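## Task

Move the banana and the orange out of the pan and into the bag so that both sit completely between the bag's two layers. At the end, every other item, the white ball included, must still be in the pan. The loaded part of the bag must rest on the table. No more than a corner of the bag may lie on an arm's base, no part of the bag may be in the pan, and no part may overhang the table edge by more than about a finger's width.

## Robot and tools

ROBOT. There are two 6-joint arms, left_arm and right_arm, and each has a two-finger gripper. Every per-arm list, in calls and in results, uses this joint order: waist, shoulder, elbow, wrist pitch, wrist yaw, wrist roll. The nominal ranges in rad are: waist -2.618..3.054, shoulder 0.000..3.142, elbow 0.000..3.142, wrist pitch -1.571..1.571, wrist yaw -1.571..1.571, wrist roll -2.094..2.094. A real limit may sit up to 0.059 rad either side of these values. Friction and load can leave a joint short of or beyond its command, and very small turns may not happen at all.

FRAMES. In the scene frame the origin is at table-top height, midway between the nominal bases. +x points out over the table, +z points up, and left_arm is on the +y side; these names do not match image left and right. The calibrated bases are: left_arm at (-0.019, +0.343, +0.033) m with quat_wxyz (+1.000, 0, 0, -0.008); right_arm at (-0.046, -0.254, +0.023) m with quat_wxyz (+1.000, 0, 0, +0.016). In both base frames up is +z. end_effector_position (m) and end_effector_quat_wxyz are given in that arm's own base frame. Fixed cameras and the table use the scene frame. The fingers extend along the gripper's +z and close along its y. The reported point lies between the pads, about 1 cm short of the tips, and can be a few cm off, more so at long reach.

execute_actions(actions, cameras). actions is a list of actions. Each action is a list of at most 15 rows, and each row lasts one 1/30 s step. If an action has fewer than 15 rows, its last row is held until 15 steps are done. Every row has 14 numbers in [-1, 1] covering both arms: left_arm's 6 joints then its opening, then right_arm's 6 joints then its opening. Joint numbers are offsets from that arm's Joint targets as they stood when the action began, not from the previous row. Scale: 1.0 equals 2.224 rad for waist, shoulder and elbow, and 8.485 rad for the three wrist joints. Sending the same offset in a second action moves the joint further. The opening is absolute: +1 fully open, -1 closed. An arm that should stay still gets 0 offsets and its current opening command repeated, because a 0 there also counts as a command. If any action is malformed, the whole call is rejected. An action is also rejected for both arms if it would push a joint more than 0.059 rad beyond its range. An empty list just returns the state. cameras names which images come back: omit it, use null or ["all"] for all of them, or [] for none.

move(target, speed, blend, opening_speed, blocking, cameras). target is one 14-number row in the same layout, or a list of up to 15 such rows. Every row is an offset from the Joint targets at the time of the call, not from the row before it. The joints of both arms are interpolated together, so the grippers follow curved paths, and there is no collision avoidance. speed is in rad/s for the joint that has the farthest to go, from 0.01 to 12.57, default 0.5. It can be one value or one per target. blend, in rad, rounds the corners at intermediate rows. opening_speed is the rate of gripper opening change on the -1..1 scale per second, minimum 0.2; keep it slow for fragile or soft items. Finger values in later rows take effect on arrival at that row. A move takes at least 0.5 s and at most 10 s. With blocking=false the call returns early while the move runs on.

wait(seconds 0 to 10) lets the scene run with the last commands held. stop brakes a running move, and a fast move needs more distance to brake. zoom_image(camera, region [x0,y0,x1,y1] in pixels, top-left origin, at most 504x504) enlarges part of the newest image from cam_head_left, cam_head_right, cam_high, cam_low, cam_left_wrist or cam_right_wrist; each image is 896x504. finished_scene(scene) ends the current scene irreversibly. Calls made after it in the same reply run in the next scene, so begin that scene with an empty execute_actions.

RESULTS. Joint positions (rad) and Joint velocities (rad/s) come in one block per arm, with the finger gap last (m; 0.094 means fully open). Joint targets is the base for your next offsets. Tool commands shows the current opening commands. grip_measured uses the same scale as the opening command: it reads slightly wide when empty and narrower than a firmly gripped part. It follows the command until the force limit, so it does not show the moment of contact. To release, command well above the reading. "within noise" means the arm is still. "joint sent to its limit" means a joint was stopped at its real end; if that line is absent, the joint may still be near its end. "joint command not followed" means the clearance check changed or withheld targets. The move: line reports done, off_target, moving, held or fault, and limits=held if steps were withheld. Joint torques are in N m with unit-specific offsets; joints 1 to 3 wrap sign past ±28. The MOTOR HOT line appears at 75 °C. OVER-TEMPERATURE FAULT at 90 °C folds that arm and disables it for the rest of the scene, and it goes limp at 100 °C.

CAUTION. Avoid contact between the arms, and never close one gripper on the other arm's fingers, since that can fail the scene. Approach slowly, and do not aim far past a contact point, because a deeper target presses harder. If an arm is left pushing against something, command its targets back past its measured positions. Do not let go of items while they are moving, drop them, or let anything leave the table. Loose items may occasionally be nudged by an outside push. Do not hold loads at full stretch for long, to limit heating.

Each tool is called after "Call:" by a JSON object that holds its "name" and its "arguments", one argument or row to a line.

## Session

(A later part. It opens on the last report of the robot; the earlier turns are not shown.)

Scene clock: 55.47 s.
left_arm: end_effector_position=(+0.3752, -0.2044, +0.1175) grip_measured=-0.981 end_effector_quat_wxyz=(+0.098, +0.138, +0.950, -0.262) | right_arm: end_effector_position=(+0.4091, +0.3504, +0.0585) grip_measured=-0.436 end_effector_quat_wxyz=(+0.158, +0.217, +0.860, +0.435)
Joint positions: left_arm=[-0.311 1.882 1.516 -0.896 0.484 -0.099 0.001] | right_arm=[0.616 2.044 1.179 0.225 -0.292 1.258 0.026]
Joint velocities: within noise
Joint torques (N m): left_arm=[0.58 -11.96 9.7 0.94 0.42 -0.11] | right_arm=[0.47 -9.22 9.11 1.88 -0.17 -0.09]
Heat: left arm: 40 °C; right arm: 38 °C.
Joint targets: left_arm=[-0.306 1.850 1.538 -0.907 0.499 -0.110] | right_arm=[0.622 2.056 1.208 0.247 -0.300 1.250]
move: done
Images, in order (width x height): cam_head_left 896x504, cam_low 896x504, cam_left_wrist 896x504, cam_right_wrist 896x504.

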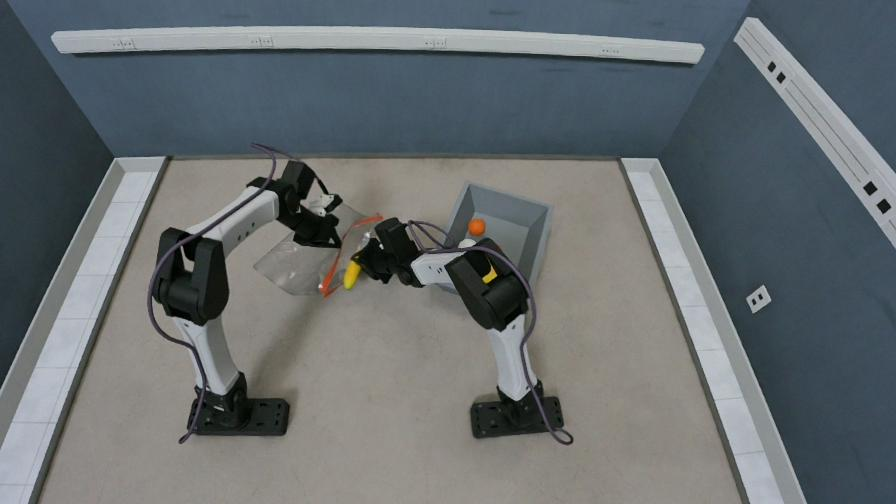

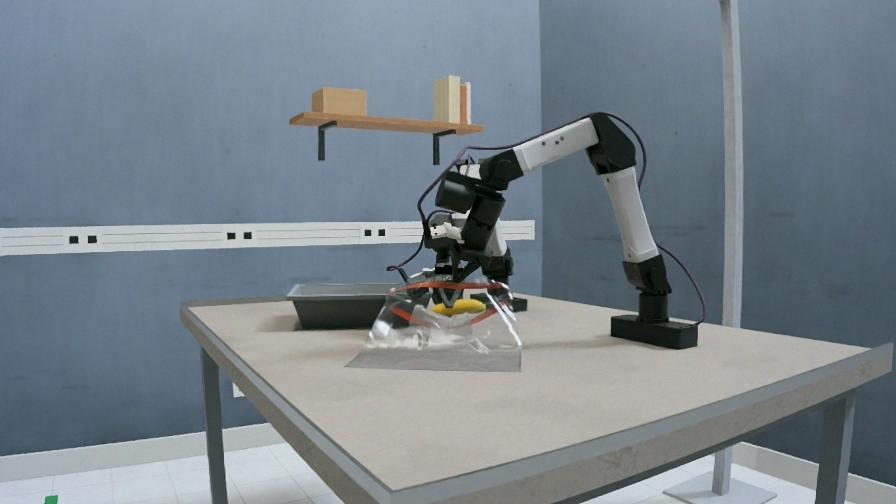

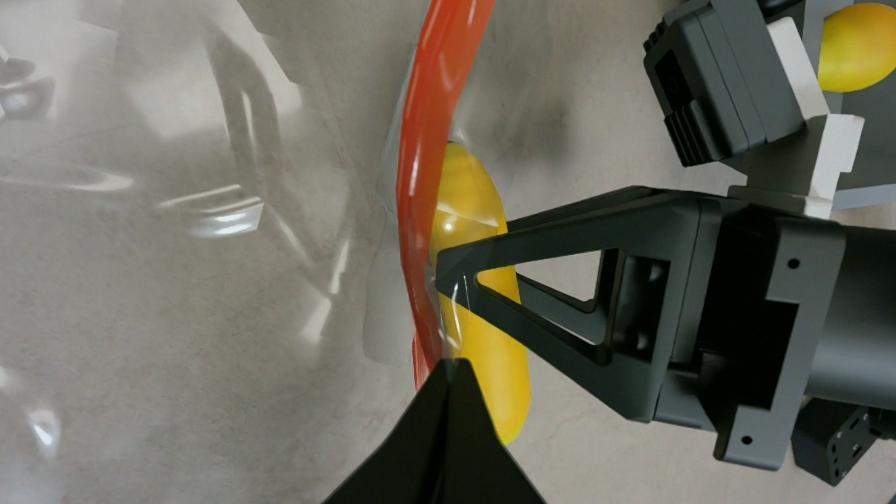

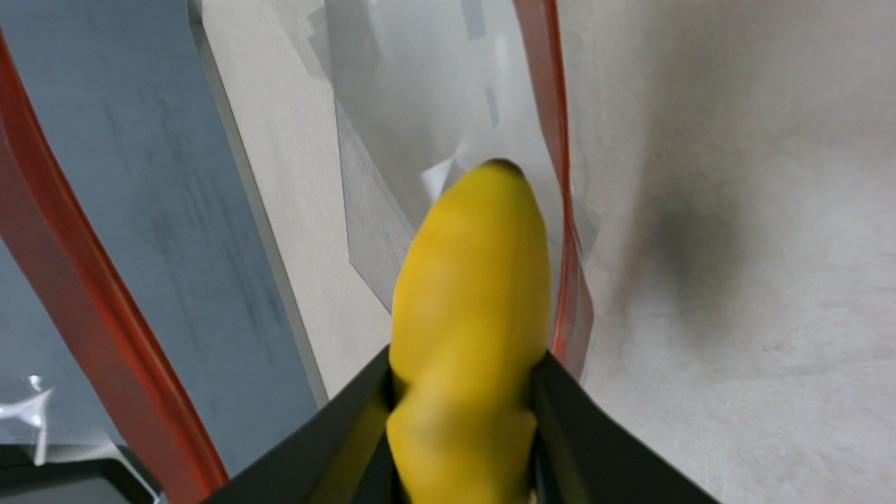

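Call:
{"name": "move", "arguments": {
  "target": [
    [0,0,0,0,0,0,-1,0.0216,0.0538,0.0578,0.005,0,0,-0.48],
    [0,0,0,0,0,0,-1,0.0279,0.1097,0.0777,0.0145,0,0,-0.48]
  ],
  "speed": 0.15,
  "cameras": ["cam_head_left","cam_low","cam_left_wrist","cam_right_wrist"]
}}

Call:
{"name": "zoom_image", "arguments": {
  "camera": "cam_head_left",
  "region": [240, 180, 440, 330]
}}

Call:
{"name": "zoom_image", "arguments": {
  "camera": "cam_low",
  "region": [330, 240, 560, 390]
}}

Scene clock: 58.33 s.
left_arm: end_effector_position=(+0.3751, -0.2044, +0.1174) grip_measured=-0.981 end_effector_quat_wxyz=(+0.098, +0.138, +0.950, -0.262) | right_arm: end_effector_position=(+0.4266, +0.4048, +0.0189) grip_measured=-0.436 end_effector_quat_wxyz=(+0.160, +0.185, +0.855, +0.457)
Joint positions: left_arm=[-0.311 1.882 1.516 -0.896 0.484 -0.099 0.001] | right_arm=[0.675 2.288 1.353 0.348 -0.292 1.258 0.026]
Joint velocities: within noise
Joint torques (N m): left_arm=[0.58 -11.93 9.74 0.95 0.41 -0.11] | right_arm=[0.94 -10.77 8.84 1.94 -0.17 -0.09]
Heat: left arm: 40 °C; right arm: 38 °C.
Joint targets: left_arm=[-0.306 1.850 1.538 -0.907 0.499 -0.110] | right_arm=[0.684 2.301 1.381 0.370 -0.300 1.250]
move: done
Images, in order (width x height): cam_head_left 896x504, cam_low 896x504, cam_left_wrist 896x504, cam_right_wrist 896x504.

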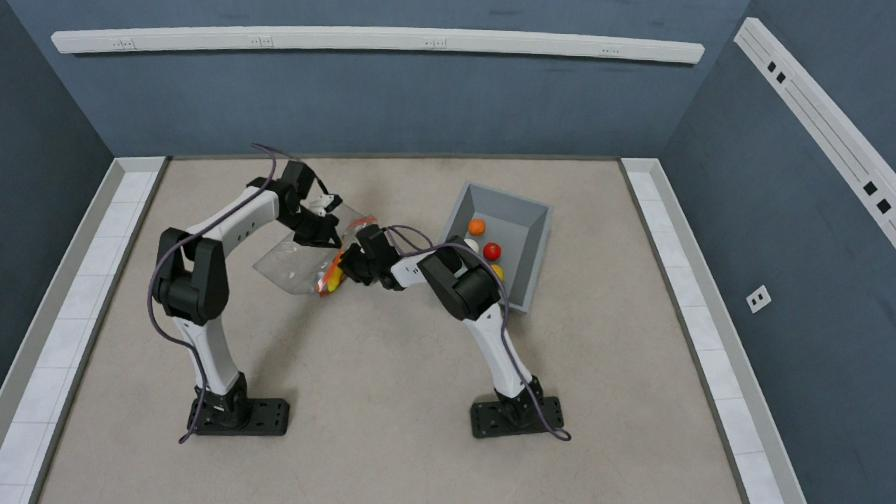

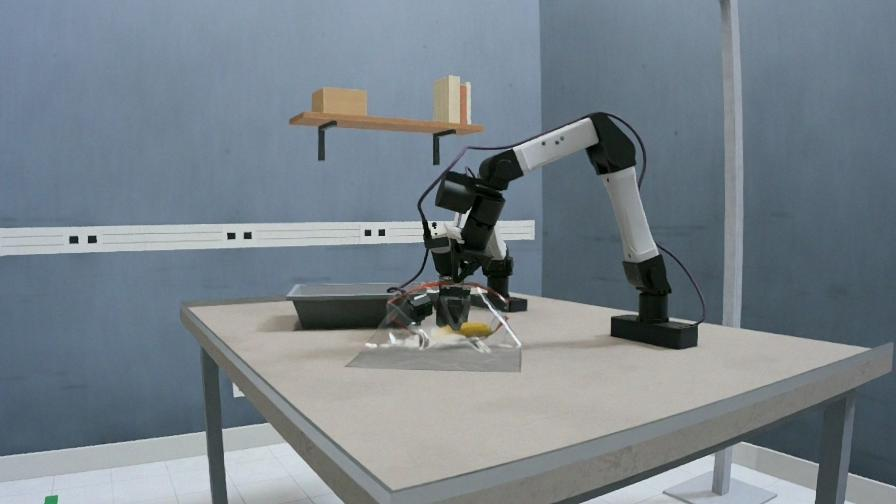

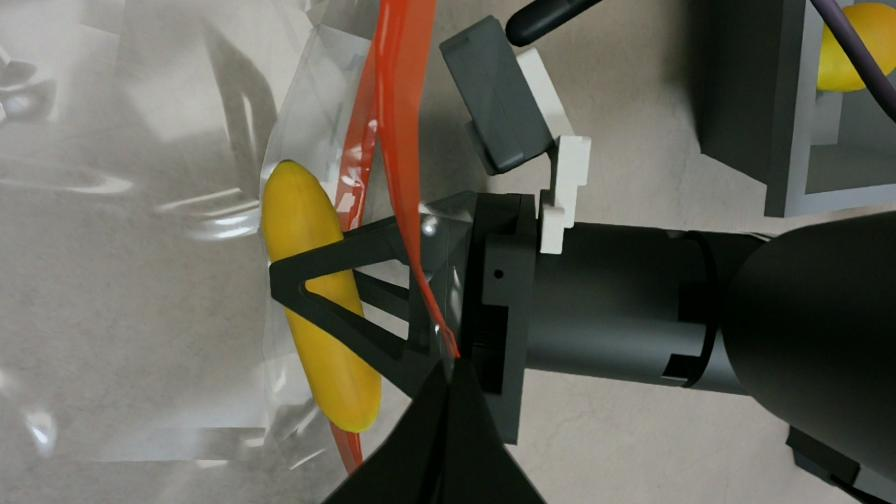

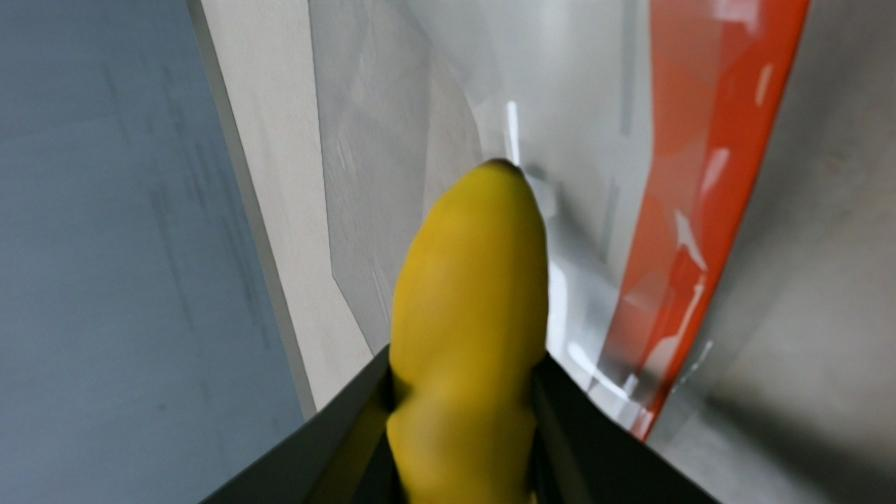

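Scaled by 2.520 from the camera's 896x504 image, which has a finer 1280x720 frame.

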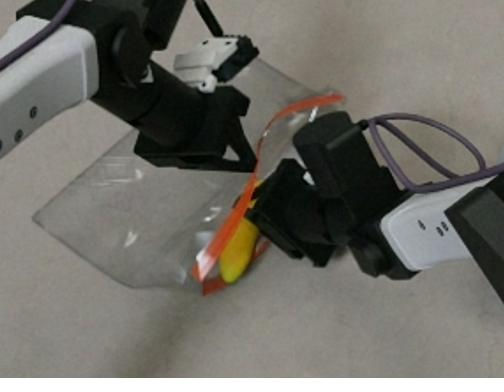

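Scaled by 2.191 from the camera's 896x504 image, which has a finer 1280x720 frame.

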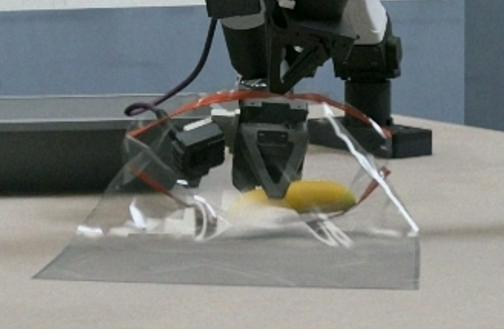

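Call:
{"name": "execute_actions", "arguments": {
  "actions": []
}}

Call:
{"name": "zoom_image", "arguments": {
  "camera": "cam_head_left",
  "region": [240, 180, 440, 330]
}}

Scene clock: 59.63 s.
left_arm: end_effector_position=(+0.3751, -0.2044, +0.1174) grip_measured=-0.981 end_effector_quat_wxyz=(+0.098, +0.138, +0.950, -0.262) | right_arm: end_effector_position=(+0.4266, +0.4048, +0.0190) grip_measured=-0.436 end_effector_quat_wxyz=(+0.160, +0.185, +0.855, +0.458)
Joint positions: left_arm=[-0.311 1.882 1.516 -0.896 0.484 -0.099 0.001] | right_arm=[0.675 2.288 1.353 0.349 -0.292 1.258 0.026]
Joint velocities: within noise
Joint torques (N m): left_arm=[0.58 -11.97 9.73 0.95 0.42 -0.12] | right_arm=[0.92 -10.8 8.83 1.95 -0.16 -0.1]
Heat: left arm: 41 °C; right arm: 39 °C.
Joint targets: left_arm=[-0.306 1.850 1.538 -0.907 0.499 -0.110] | right_arm=[0.684 2.301 1.381 0.370 -0.300 1.250]
Tool commands: left_gripper/opening=-1.0 right_gripper/opening=-0.48

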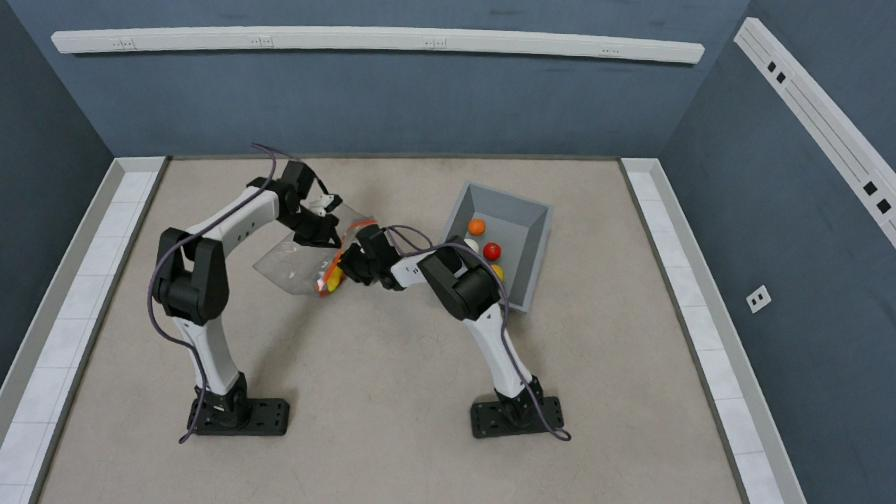

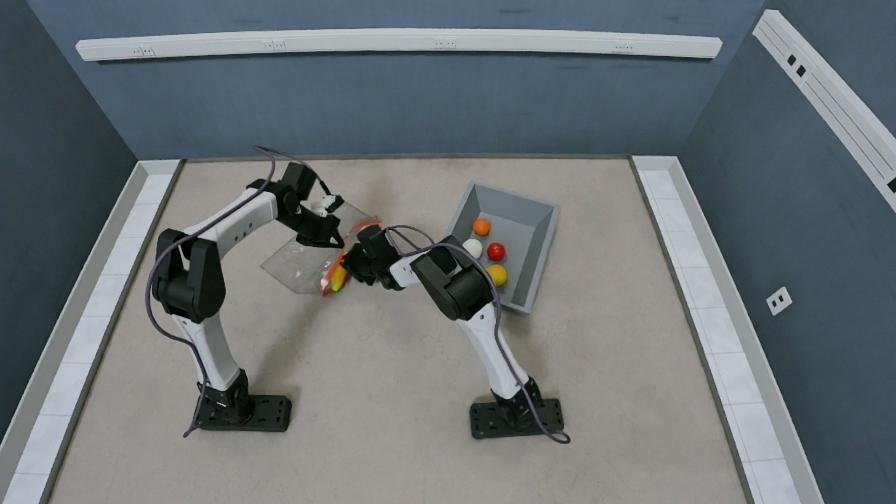

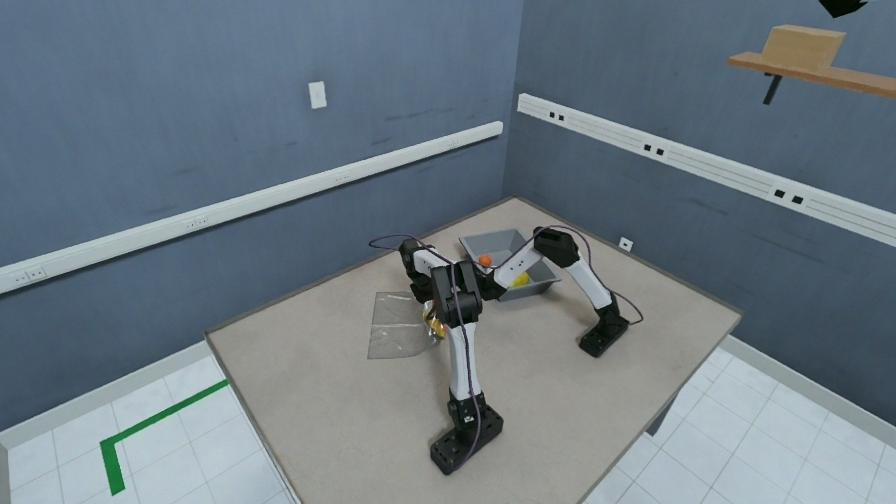

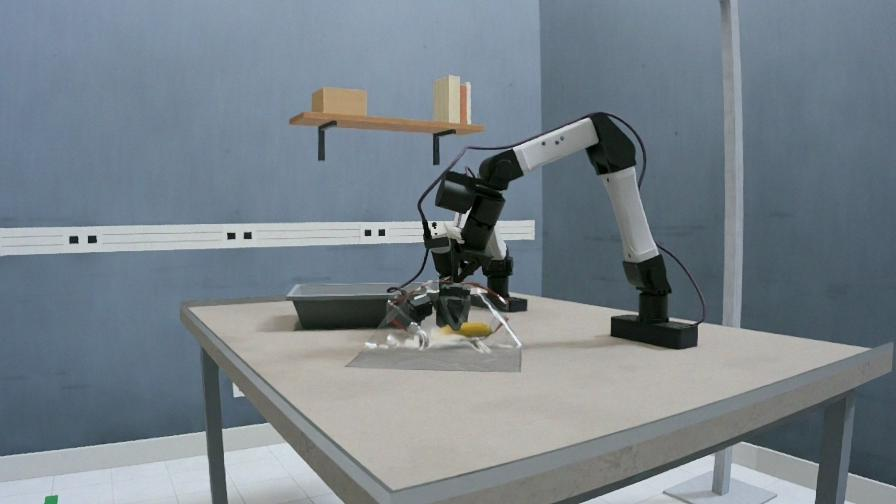

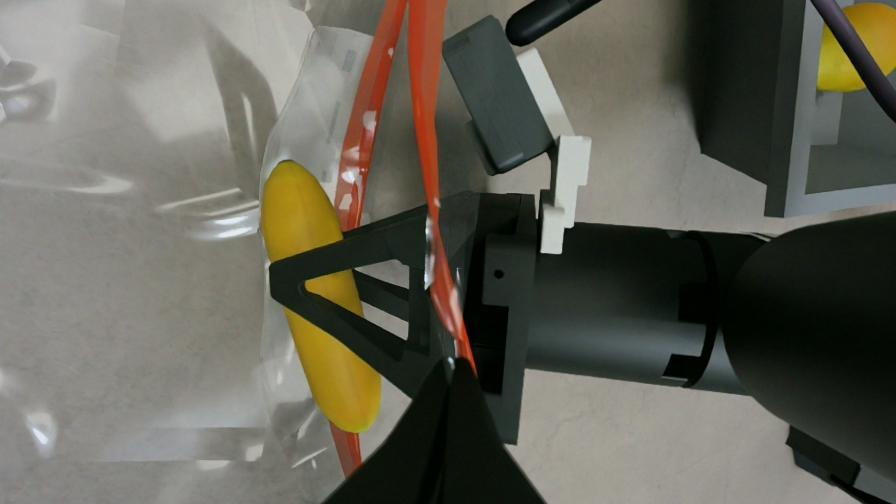

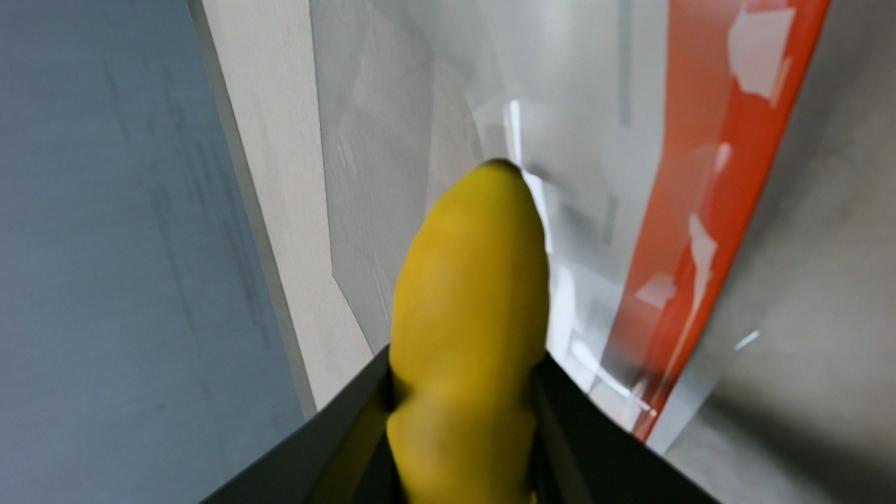

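Scaled by 2.520 from the camera's 896x504 image, which has a finer 1280x720 frame.

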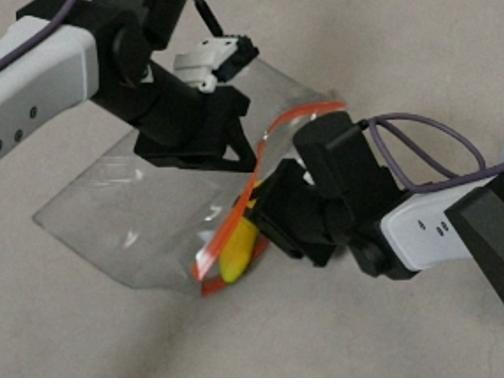

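Call:
{"name": "move", "arguments": {
  "target": [0,0,0,0,0,0,-1, 0.0073,0.0692,0.0598,0.0225,0,0.0295,-0.48],
  "speed": 0.12,
  "cameras": ["cam_left_wrist","cam_low","cam_head_left","cam_right_wrist"]
}}

Call:
{"name": "zoom_image", "arguments": {
  "camera": "cam_head_left",
  "region": [240, 180, 440, 330]
}}

Call:
{"name": "zoom_image", "arguments": {
  "camera": "cam_low",
  "region": [330, 240, 560, 390]
}}

Scene clock: 62.97 s.
left_arm: end_effector_position=(+0.3751, -0.2044, +0.1174) grip_measured=-0.981 end_effector_quat_wxyz=(+0.098, +0.138, +0.950, -0.262) | right_arm: end_effector_position=(+0.4541, +0.4401, +0.0223) grip_measured=-0.436 end_effector_quat_wxyz=(+0.140, +0.250, +0.795, +0.535)
Joint positions: left_arm=[-0.311 1.882 1.516 -0.896 0.484 -0.099 0.001] | right_arm=[0.691 2.439 1.486 0.537 -0.292 1.493 0.026]
Joint velocities: within noise
Joint torques (N m): left_arm=[0.57 -11.92 9.74 0.95 0.43 -0.11] | right_arm=[0.92 -11.56 8.91 2.13 -0.15 0.08]
Heat: left arm: 41 °C; right arm: 40 °C.
Joint targets: left_arm=[-0.306 1.850 1.538 -0.907 0.499 -0.110] | right_arm=[0.700 2.454 1.514 0.561 -0.300 1.500]
move: done
Images, in order (width x height): cam_head_left 896x504, cam_low 896x504, cam_left_wrist 896x504, cam_right_wrist 896x504.

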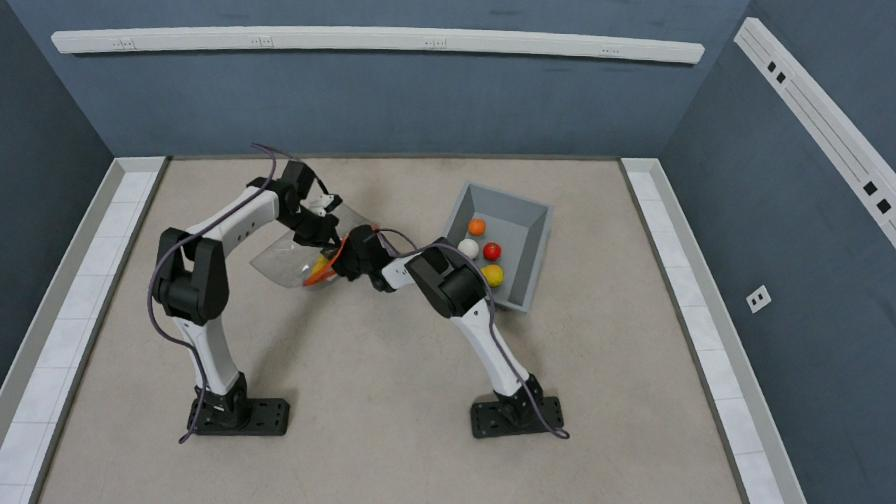

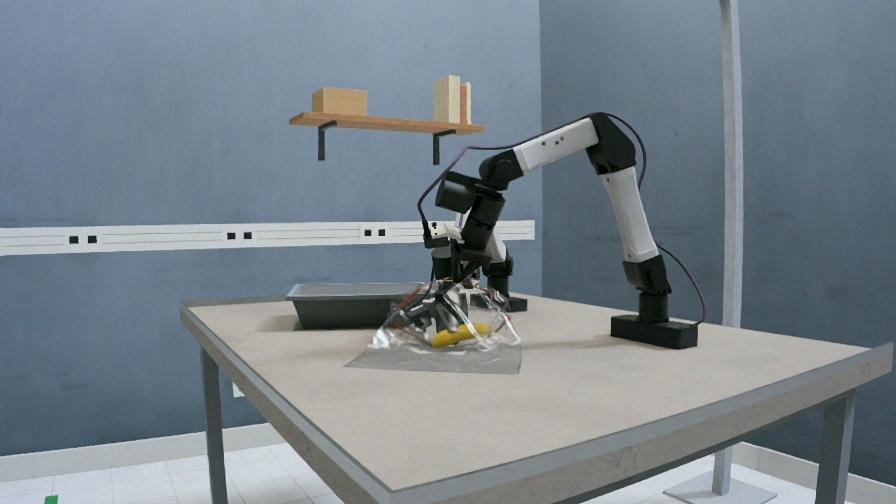

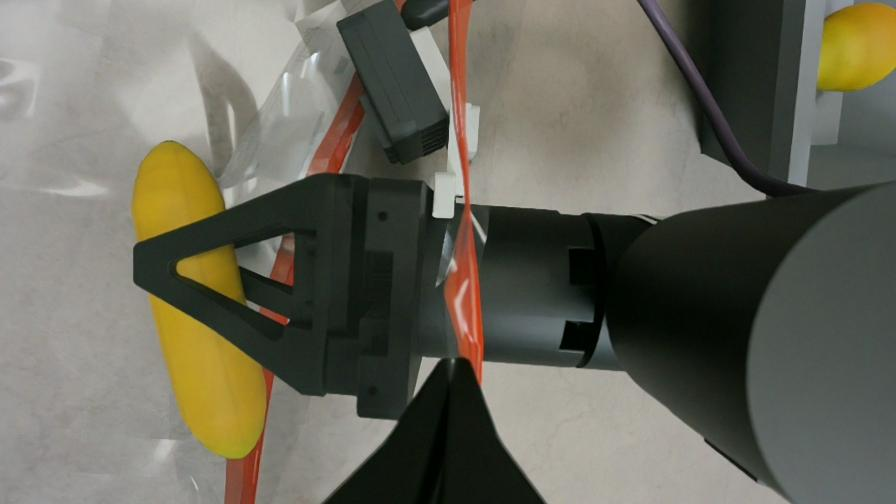

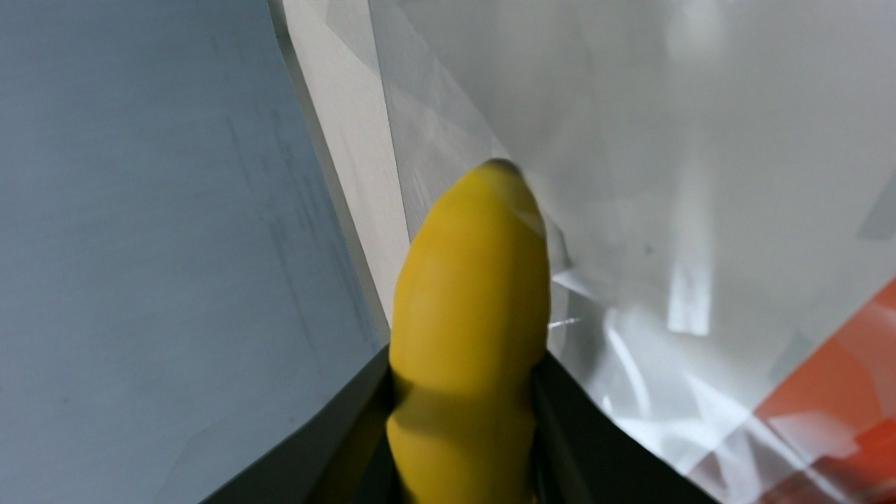

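Scaled by 2.520 from the camera's 896x504 image, which has a finer 1280x720 frame.

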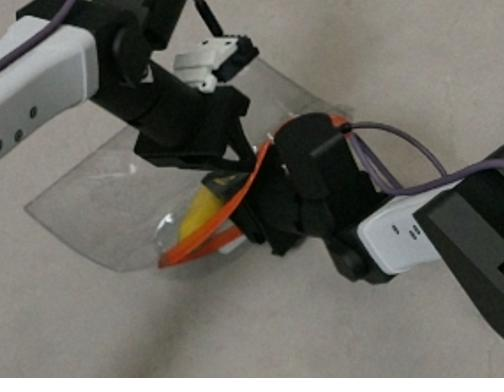

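Scaled by 2.191 from the camera's 896x504 image, which has a finer 1280x720 frame.

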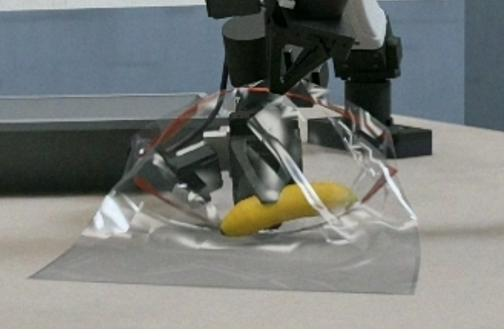

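Call:
{"name": "move", "arguments": {
  "target": [0,0,0,0,0,0,-1, 0.0022,0.0380,0.0629,-0.0149,0,0,-0.48],
  "speed": 0.1,
  "cameras": ["cam_left_wrist","cam_low","cam_right_wrist"]
}}

Call:
{"name": "zoom_image", "arguments": {
  "camera": "cam_low",
  "region": [330, 240, 560, 390]
}}

Scene clock: 64.80 s.
left_arm: end_effector_position=(+0.3751, -0.2044, +0.1174) grip_measured=-0.981 end_effector_quat_wxyz=(+0.098, +0.138, +0.950, -0.262) | right_arm: end_effector_position=(+0.4615, +0.4500, +0.0142) grip_measured=-0.436 end_effector_quat_wxyz=(+0.134, +0.252, +0.800, +0.528)
Joint positions: left_arm=[-0.311 1.882 1.516 -0.896 0.484 -0.099 0.001] | right_arm=[0.696 2.49 1.573 0.479 -0.292 1.494 0.026]
Joint velocities: within noise
Joint torques (N m): left_arm=[0.57 -11.92 9.7 0.95 0.42 -0.11] | right_arm=[0.01 -13.3 6.3 1.93 -0.08 -0.01]
Heat: left arm: 42 °C; right arm: 40 °C.
Joint targets: left_arm=[-0.306 1.850 1.538 -0.907 0.499 -0.110] | right_arm=[0.696 2.490 1.573 0.484 -0.292 1.494]
move: held (right_arm; a check stopped the path); limits=held; right_arm: the elbow is farthest, 0.081 rad from its target
joint command not followed: on one or more control steps a check withheld the commanded joint targets of the right arm, and it was not sent them on those steps.
cause: the commanded joint targets, or the way to them, would bring a part of the robot too close to another arm (this arm's wrist (the part past the wrist pitch) and the left arm's fingers, at the place that arm is still heading or pushing toward).
Images, in order (width x height): cam_low 896x504, cam_left_wrist 896x504, cam_right_wrist 896x504.

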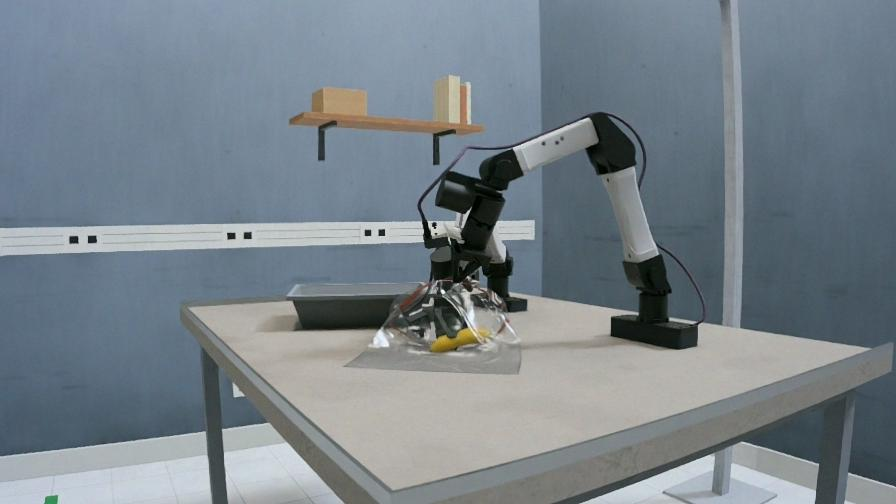

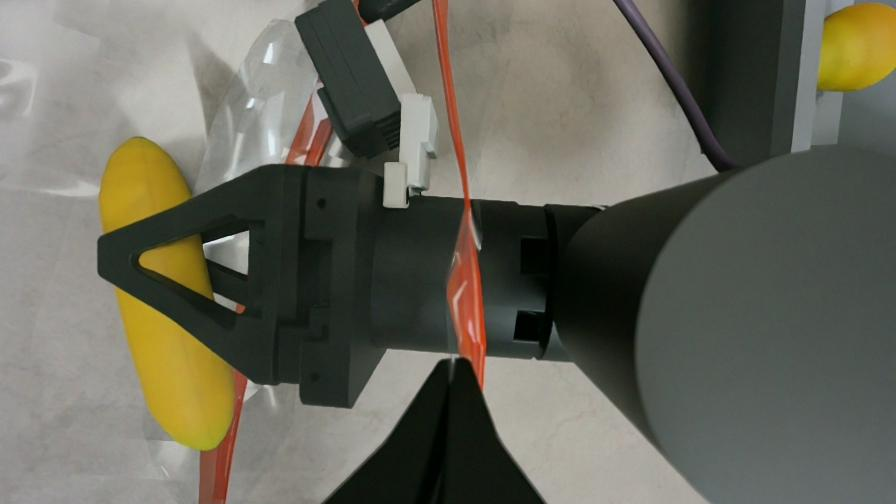

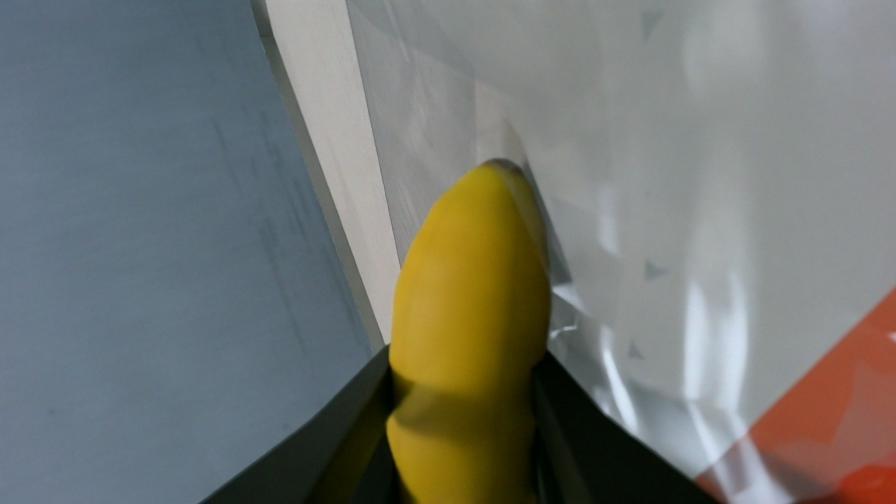

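Scaled by 2.191 from the camera's 896x504 image, which has a finer 1280x720 frame.

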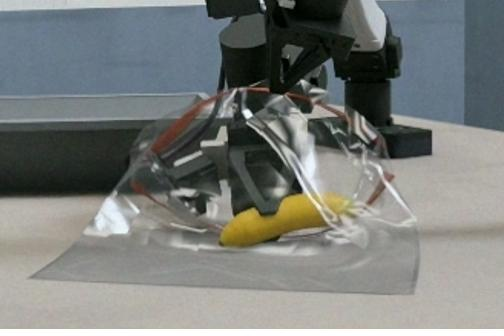

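Call:
{"name": "move", "arguments": {
  "target": [0,0,0,0,0,0,-1, 0.0021,0.0142,-0.0179,0.0147,-0.0009,0,-0.48],
  "speed": 0.1,
  "cameras": ["cam_left_wrist"]
}}

Call:
{"name": "execute_actions", "arguments": {
  "actions": [],
  "cameras": ["cam_low"]
}}

Call:
{"name": "zoom_image", "arguments": {
  "camera": "cam_low",
  "region": [330, 240, 560, 390]
}}

Scene clock: 67.03 s.
left_arm: end_effector_position=(+0.3751, -0.2044, +0.1174) grip_measured=-0.981 end_effector_quat_wxyz=(+0.098, +0.138, +0.950, -0.262) | right_arm: end_effector_position=(+0.4608, +0.4494, +0.0131) grip_measured=-0.436 end_effector_quat_wxyz=(+0.146, +0.244, +0.787, +0.547)
Joint positions: left_arm=[-0.311 1.882 1.516 -0.896 0.484 -0.099 0.001] | right_arm=[0.696 2.505 1.536 0.586 -0.292 1.494 0.026]
Joint velocities: within noise
Joint torques (N m): left_arm=[0.57 -11.96 9.73 0.94 0.42 -0.11] | right_arm=[0.47 -11.75 5.83 2.09 -0.14 -0.01]
Heat: left arm: 42 °C; right arm: 41 °C.
Joint targets: left_arm=[-0.306 1.850 1.538 -0.907 0.499 -0.110] | right_arm=[0.701 2.522 1.533 0.609 -0.300 1.494]
move: done
Images, in order (width x height): cam_left_wrist 896x504.

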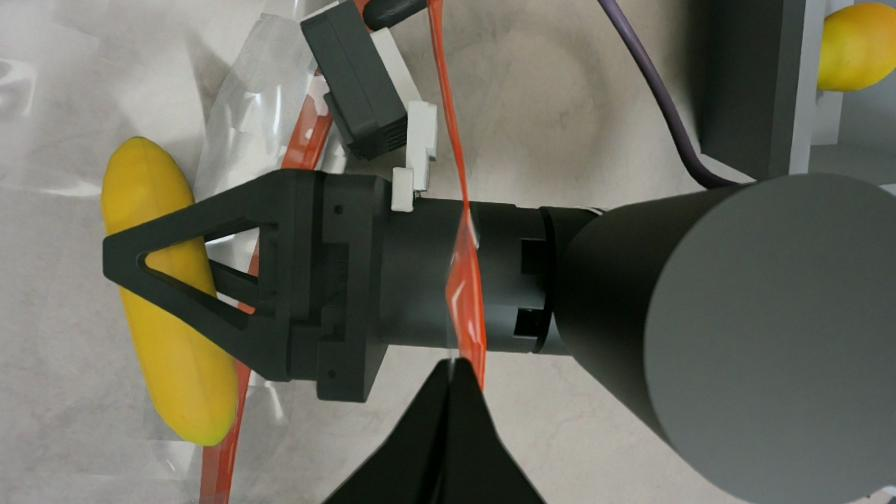

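Scene clock: 67.03 s.
left_arm: end_effector_position=(+0.3751, -0.2044, +0.1174) grip_measured=-0.981 end_effector_quat_wxyz=(+0.098, +0.138, +0.950, -0.262) | right_arm: end_effector_position=(+0.4608, +0.4494, +0.0131) grip_measured=-0.436 end_effector_quat_wxyz=(+0.146, +0.244, +0.787, +0.547)
Joint positions: left_arm=[-0.311 1.882 1.516 -0.896 0.484 -0.099 0.001] | right_arm=[0.696 2.505 1.536 0.586 -0.292 1.494 0.026]
Joint velocities: within noise
Joint torques (N m): left_arm=[0.57 -11.96 9.73 0.94 0.42 -0.11] | right_arm=[0.47 -11.75 5.83 2.09 -0.14 -0.01]
Heat: left arm: 42 °C; right arm: 41 °C.
Joint targets: left_arm=[-0.306 1.850 1.538 -0.907 0.499 -0.110] | right_arm=[0.701 2.522 1.533 0.609 -0.300 1.494]
Tool commands: left_gripper/opening=-1.0 right_gripper/opening=-0.48
Images, in order (width x height): cam_low 896x504.

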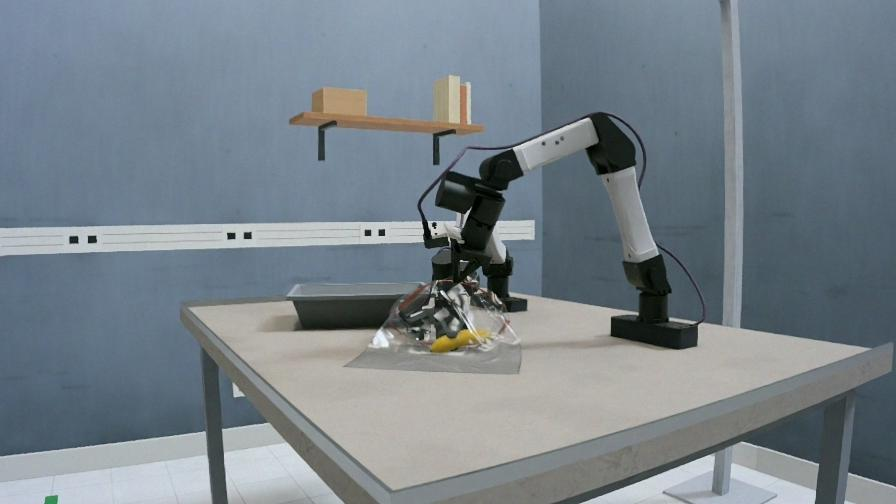

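Scaled by 2.191 from the camera's 896x504 image, which has a finer 1280x720 frame.

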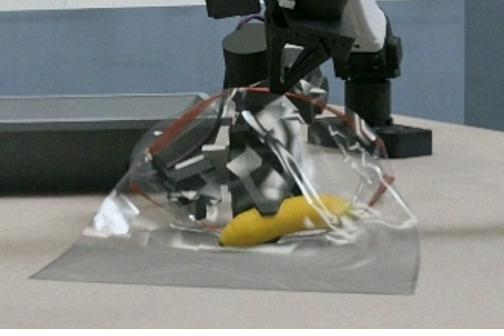

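Call:
{"name": "move", "arguments": {
  "target": [0,0,0,0,0,0,-1, 0,0,0,0,0,0,-0.1],
  "opening_speed": 0.3,
  "cameras": ["cam_left_wrist","cam_low"]
}}

Call:
{"name": "zoom_image", "arguments": {
  "camera": "cam_low",
  "region": [330, 240, 560, 390]
}}

Scene clock: 68.77 s.
left_arm: end_effector_position=(+0.3751, -0.2044, +0.1174) grip_measured=-0.981 end_effector_quat_wxyz=(+0.098, +0.138, +0.950, -0.262) | right_arm: end_effector_position=(+0.4614, +0.4499, +0.0149) grip_measured=-0.101 end_effector_quat_wxyz=(+0.148, +0.242, +0.785, +0.550)
Joint positions: left_arm=[-0.311 1.882 1.516 -0.896 0.484 -0.099 0.001] | right_arm=[0.696 2.505 1.536 0.594 -0.292 1.494 0.042]
Joint velocities: within noise
Joint torques (N m): left_arm=[0.58 -11.99 9.74 0.95 0.42 -0.11] | right_arm=[0.47 -11.77 5.83 2.02 -0.13 -0.01]
Heat: left arm: 42 °C; right arm: 41 °C.
Joint targets: left_arm=[-0.306 1.850 1.538 -0.907 0.499 -0.110] | right_arm=[0.701 2.522 1.533 0.609 -0.300 1.494]
move: done
Images, in order (width x height): cam_low 896x504, cam_left_wrist 896x504.

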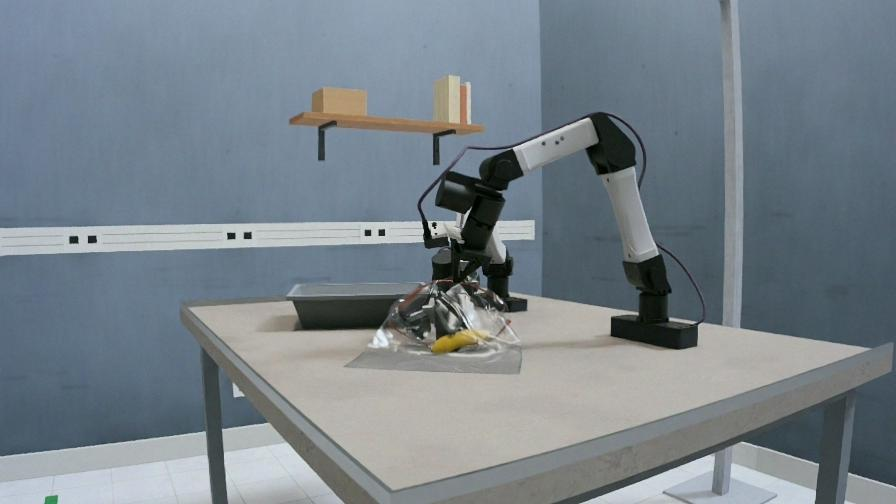

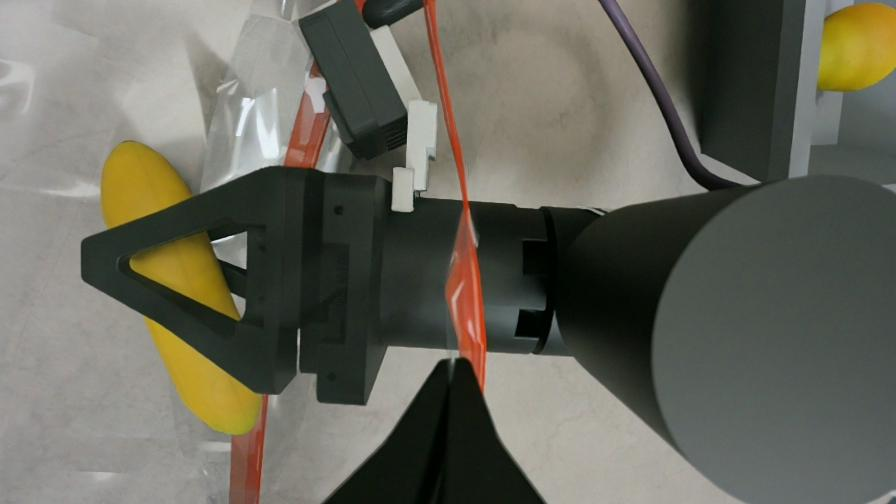

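Scaled by 2.191 from the camera's 896x504 image, which has a finer 1280x720 frame.

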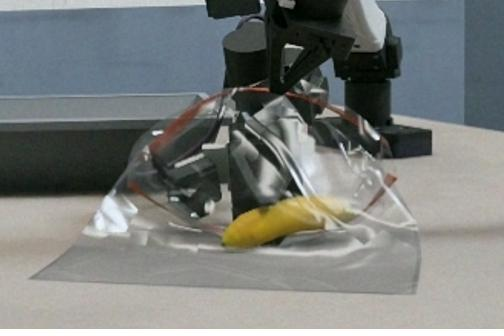

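Call:
{"name": "move", "arguments": {
  "target": [
    [0,0,0,0,0,0,-1, 0,0,0,0,0,0,0.2],
    [0,0,0,0,0,0,-1, -0.0082,-0.0622,-0.0951,0.0086,0,0,0.2],
    [0,0,0,0,0,0,-1, -0.0174,-0.1226,-0.1797,0.0150,0,0,0.2]
  ],
  "opening_speed": 0.4,
  "speed": 0.12,
  "blend": 0.03,
  "cameras": ["cam_left_wrist","cam_low","cam_head_left"]
}}

Call:
{"name": "zoom_image", "arguments": {
  "camera": "cam_low",
  "region": [330, 240, 560, 390]
}}

Scene clock: 86.00 s.
left_arm: end_effector_position=(+0.3750, -0.2044, +0.1174) grip_measured=-0.981 end_effector_quat_wxyz=(+0.097, +0.138, +0.950, -0.262) | right_arm: end_effector_position=(+0.4146, +0.3922, +0.0188) grip_measured=+0.198 end_effector_quat_wxyz=(+0.148, +0.256, +0.789, +0.539)
Joint positions: left_arm=[-0.311 1.882 1.516 -0.897 0.484 -0.099 0.001] | right_arm=[0.67 2.293 1.143 0.746 -0.295 1.494 0.056]
Joint velocities: within noise
Joint torques (N m): left_arm=[0.54 -11.93 9.72 0.95 0.42 -0.11] | right_arm=[-0.73 -15.02 4.48 1.76 -0.11 -0.01]
Heat: left arm: 44 °C; right arm: 46 °C.
Joint targets: left_arm=[-0.306 1.850 1.538 -0.908 0.499 -0.110] | right_arm=[0.662 2.249 1.133 0.736 -0.300 1.494]
move: off_target (right_arm); blend cut to 0 rad at target 1; right_arm: the shoulder is farthest, 0.044 rad from its target
Images, in order (width x height): cam_head_left 896x504, cam_low 896x504, cam_left_wrist 896x504.

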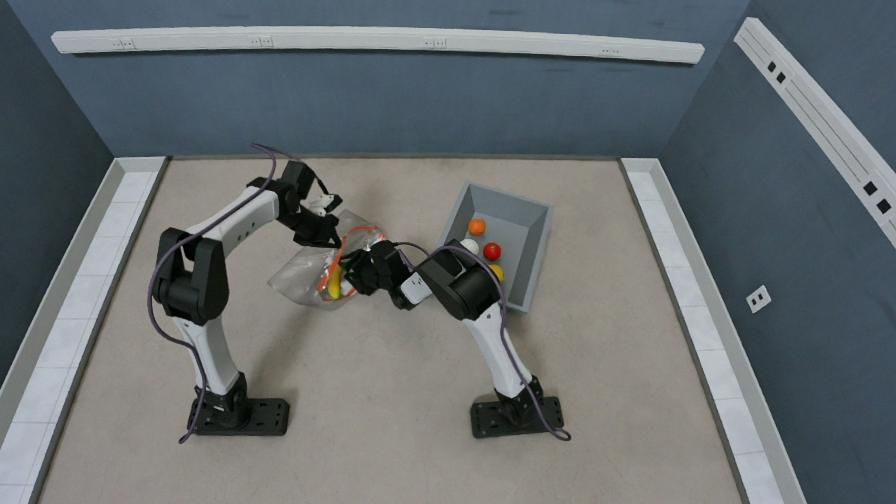

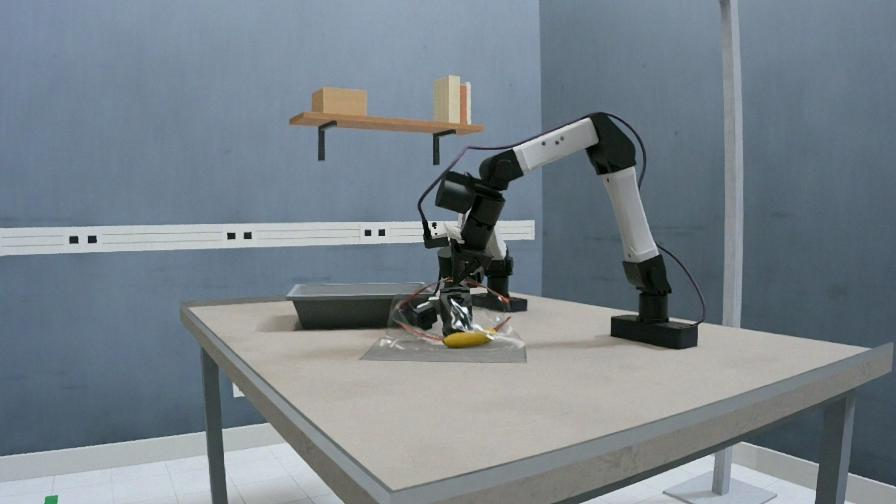

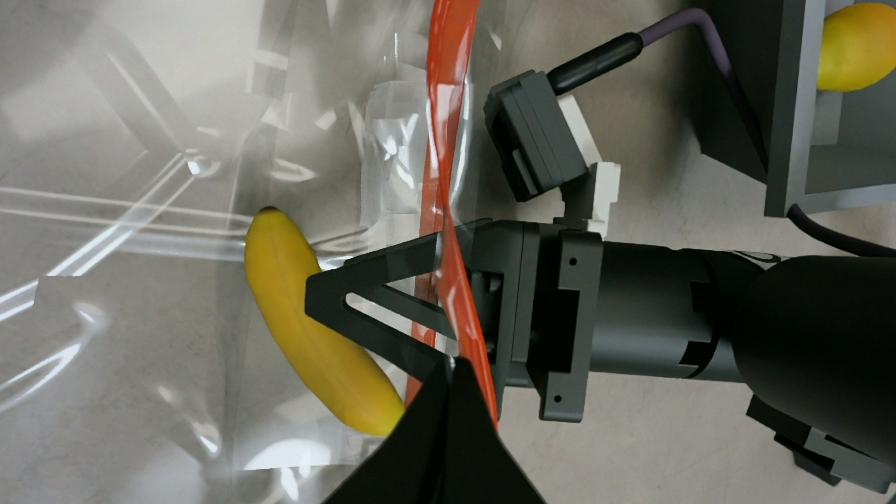

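Scaled by 2.191 from the camera's 896x504 image, which has a finer 1280x720 frame.

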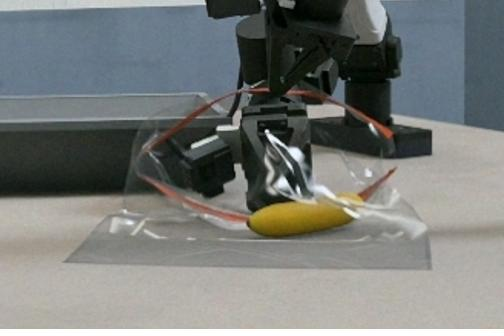

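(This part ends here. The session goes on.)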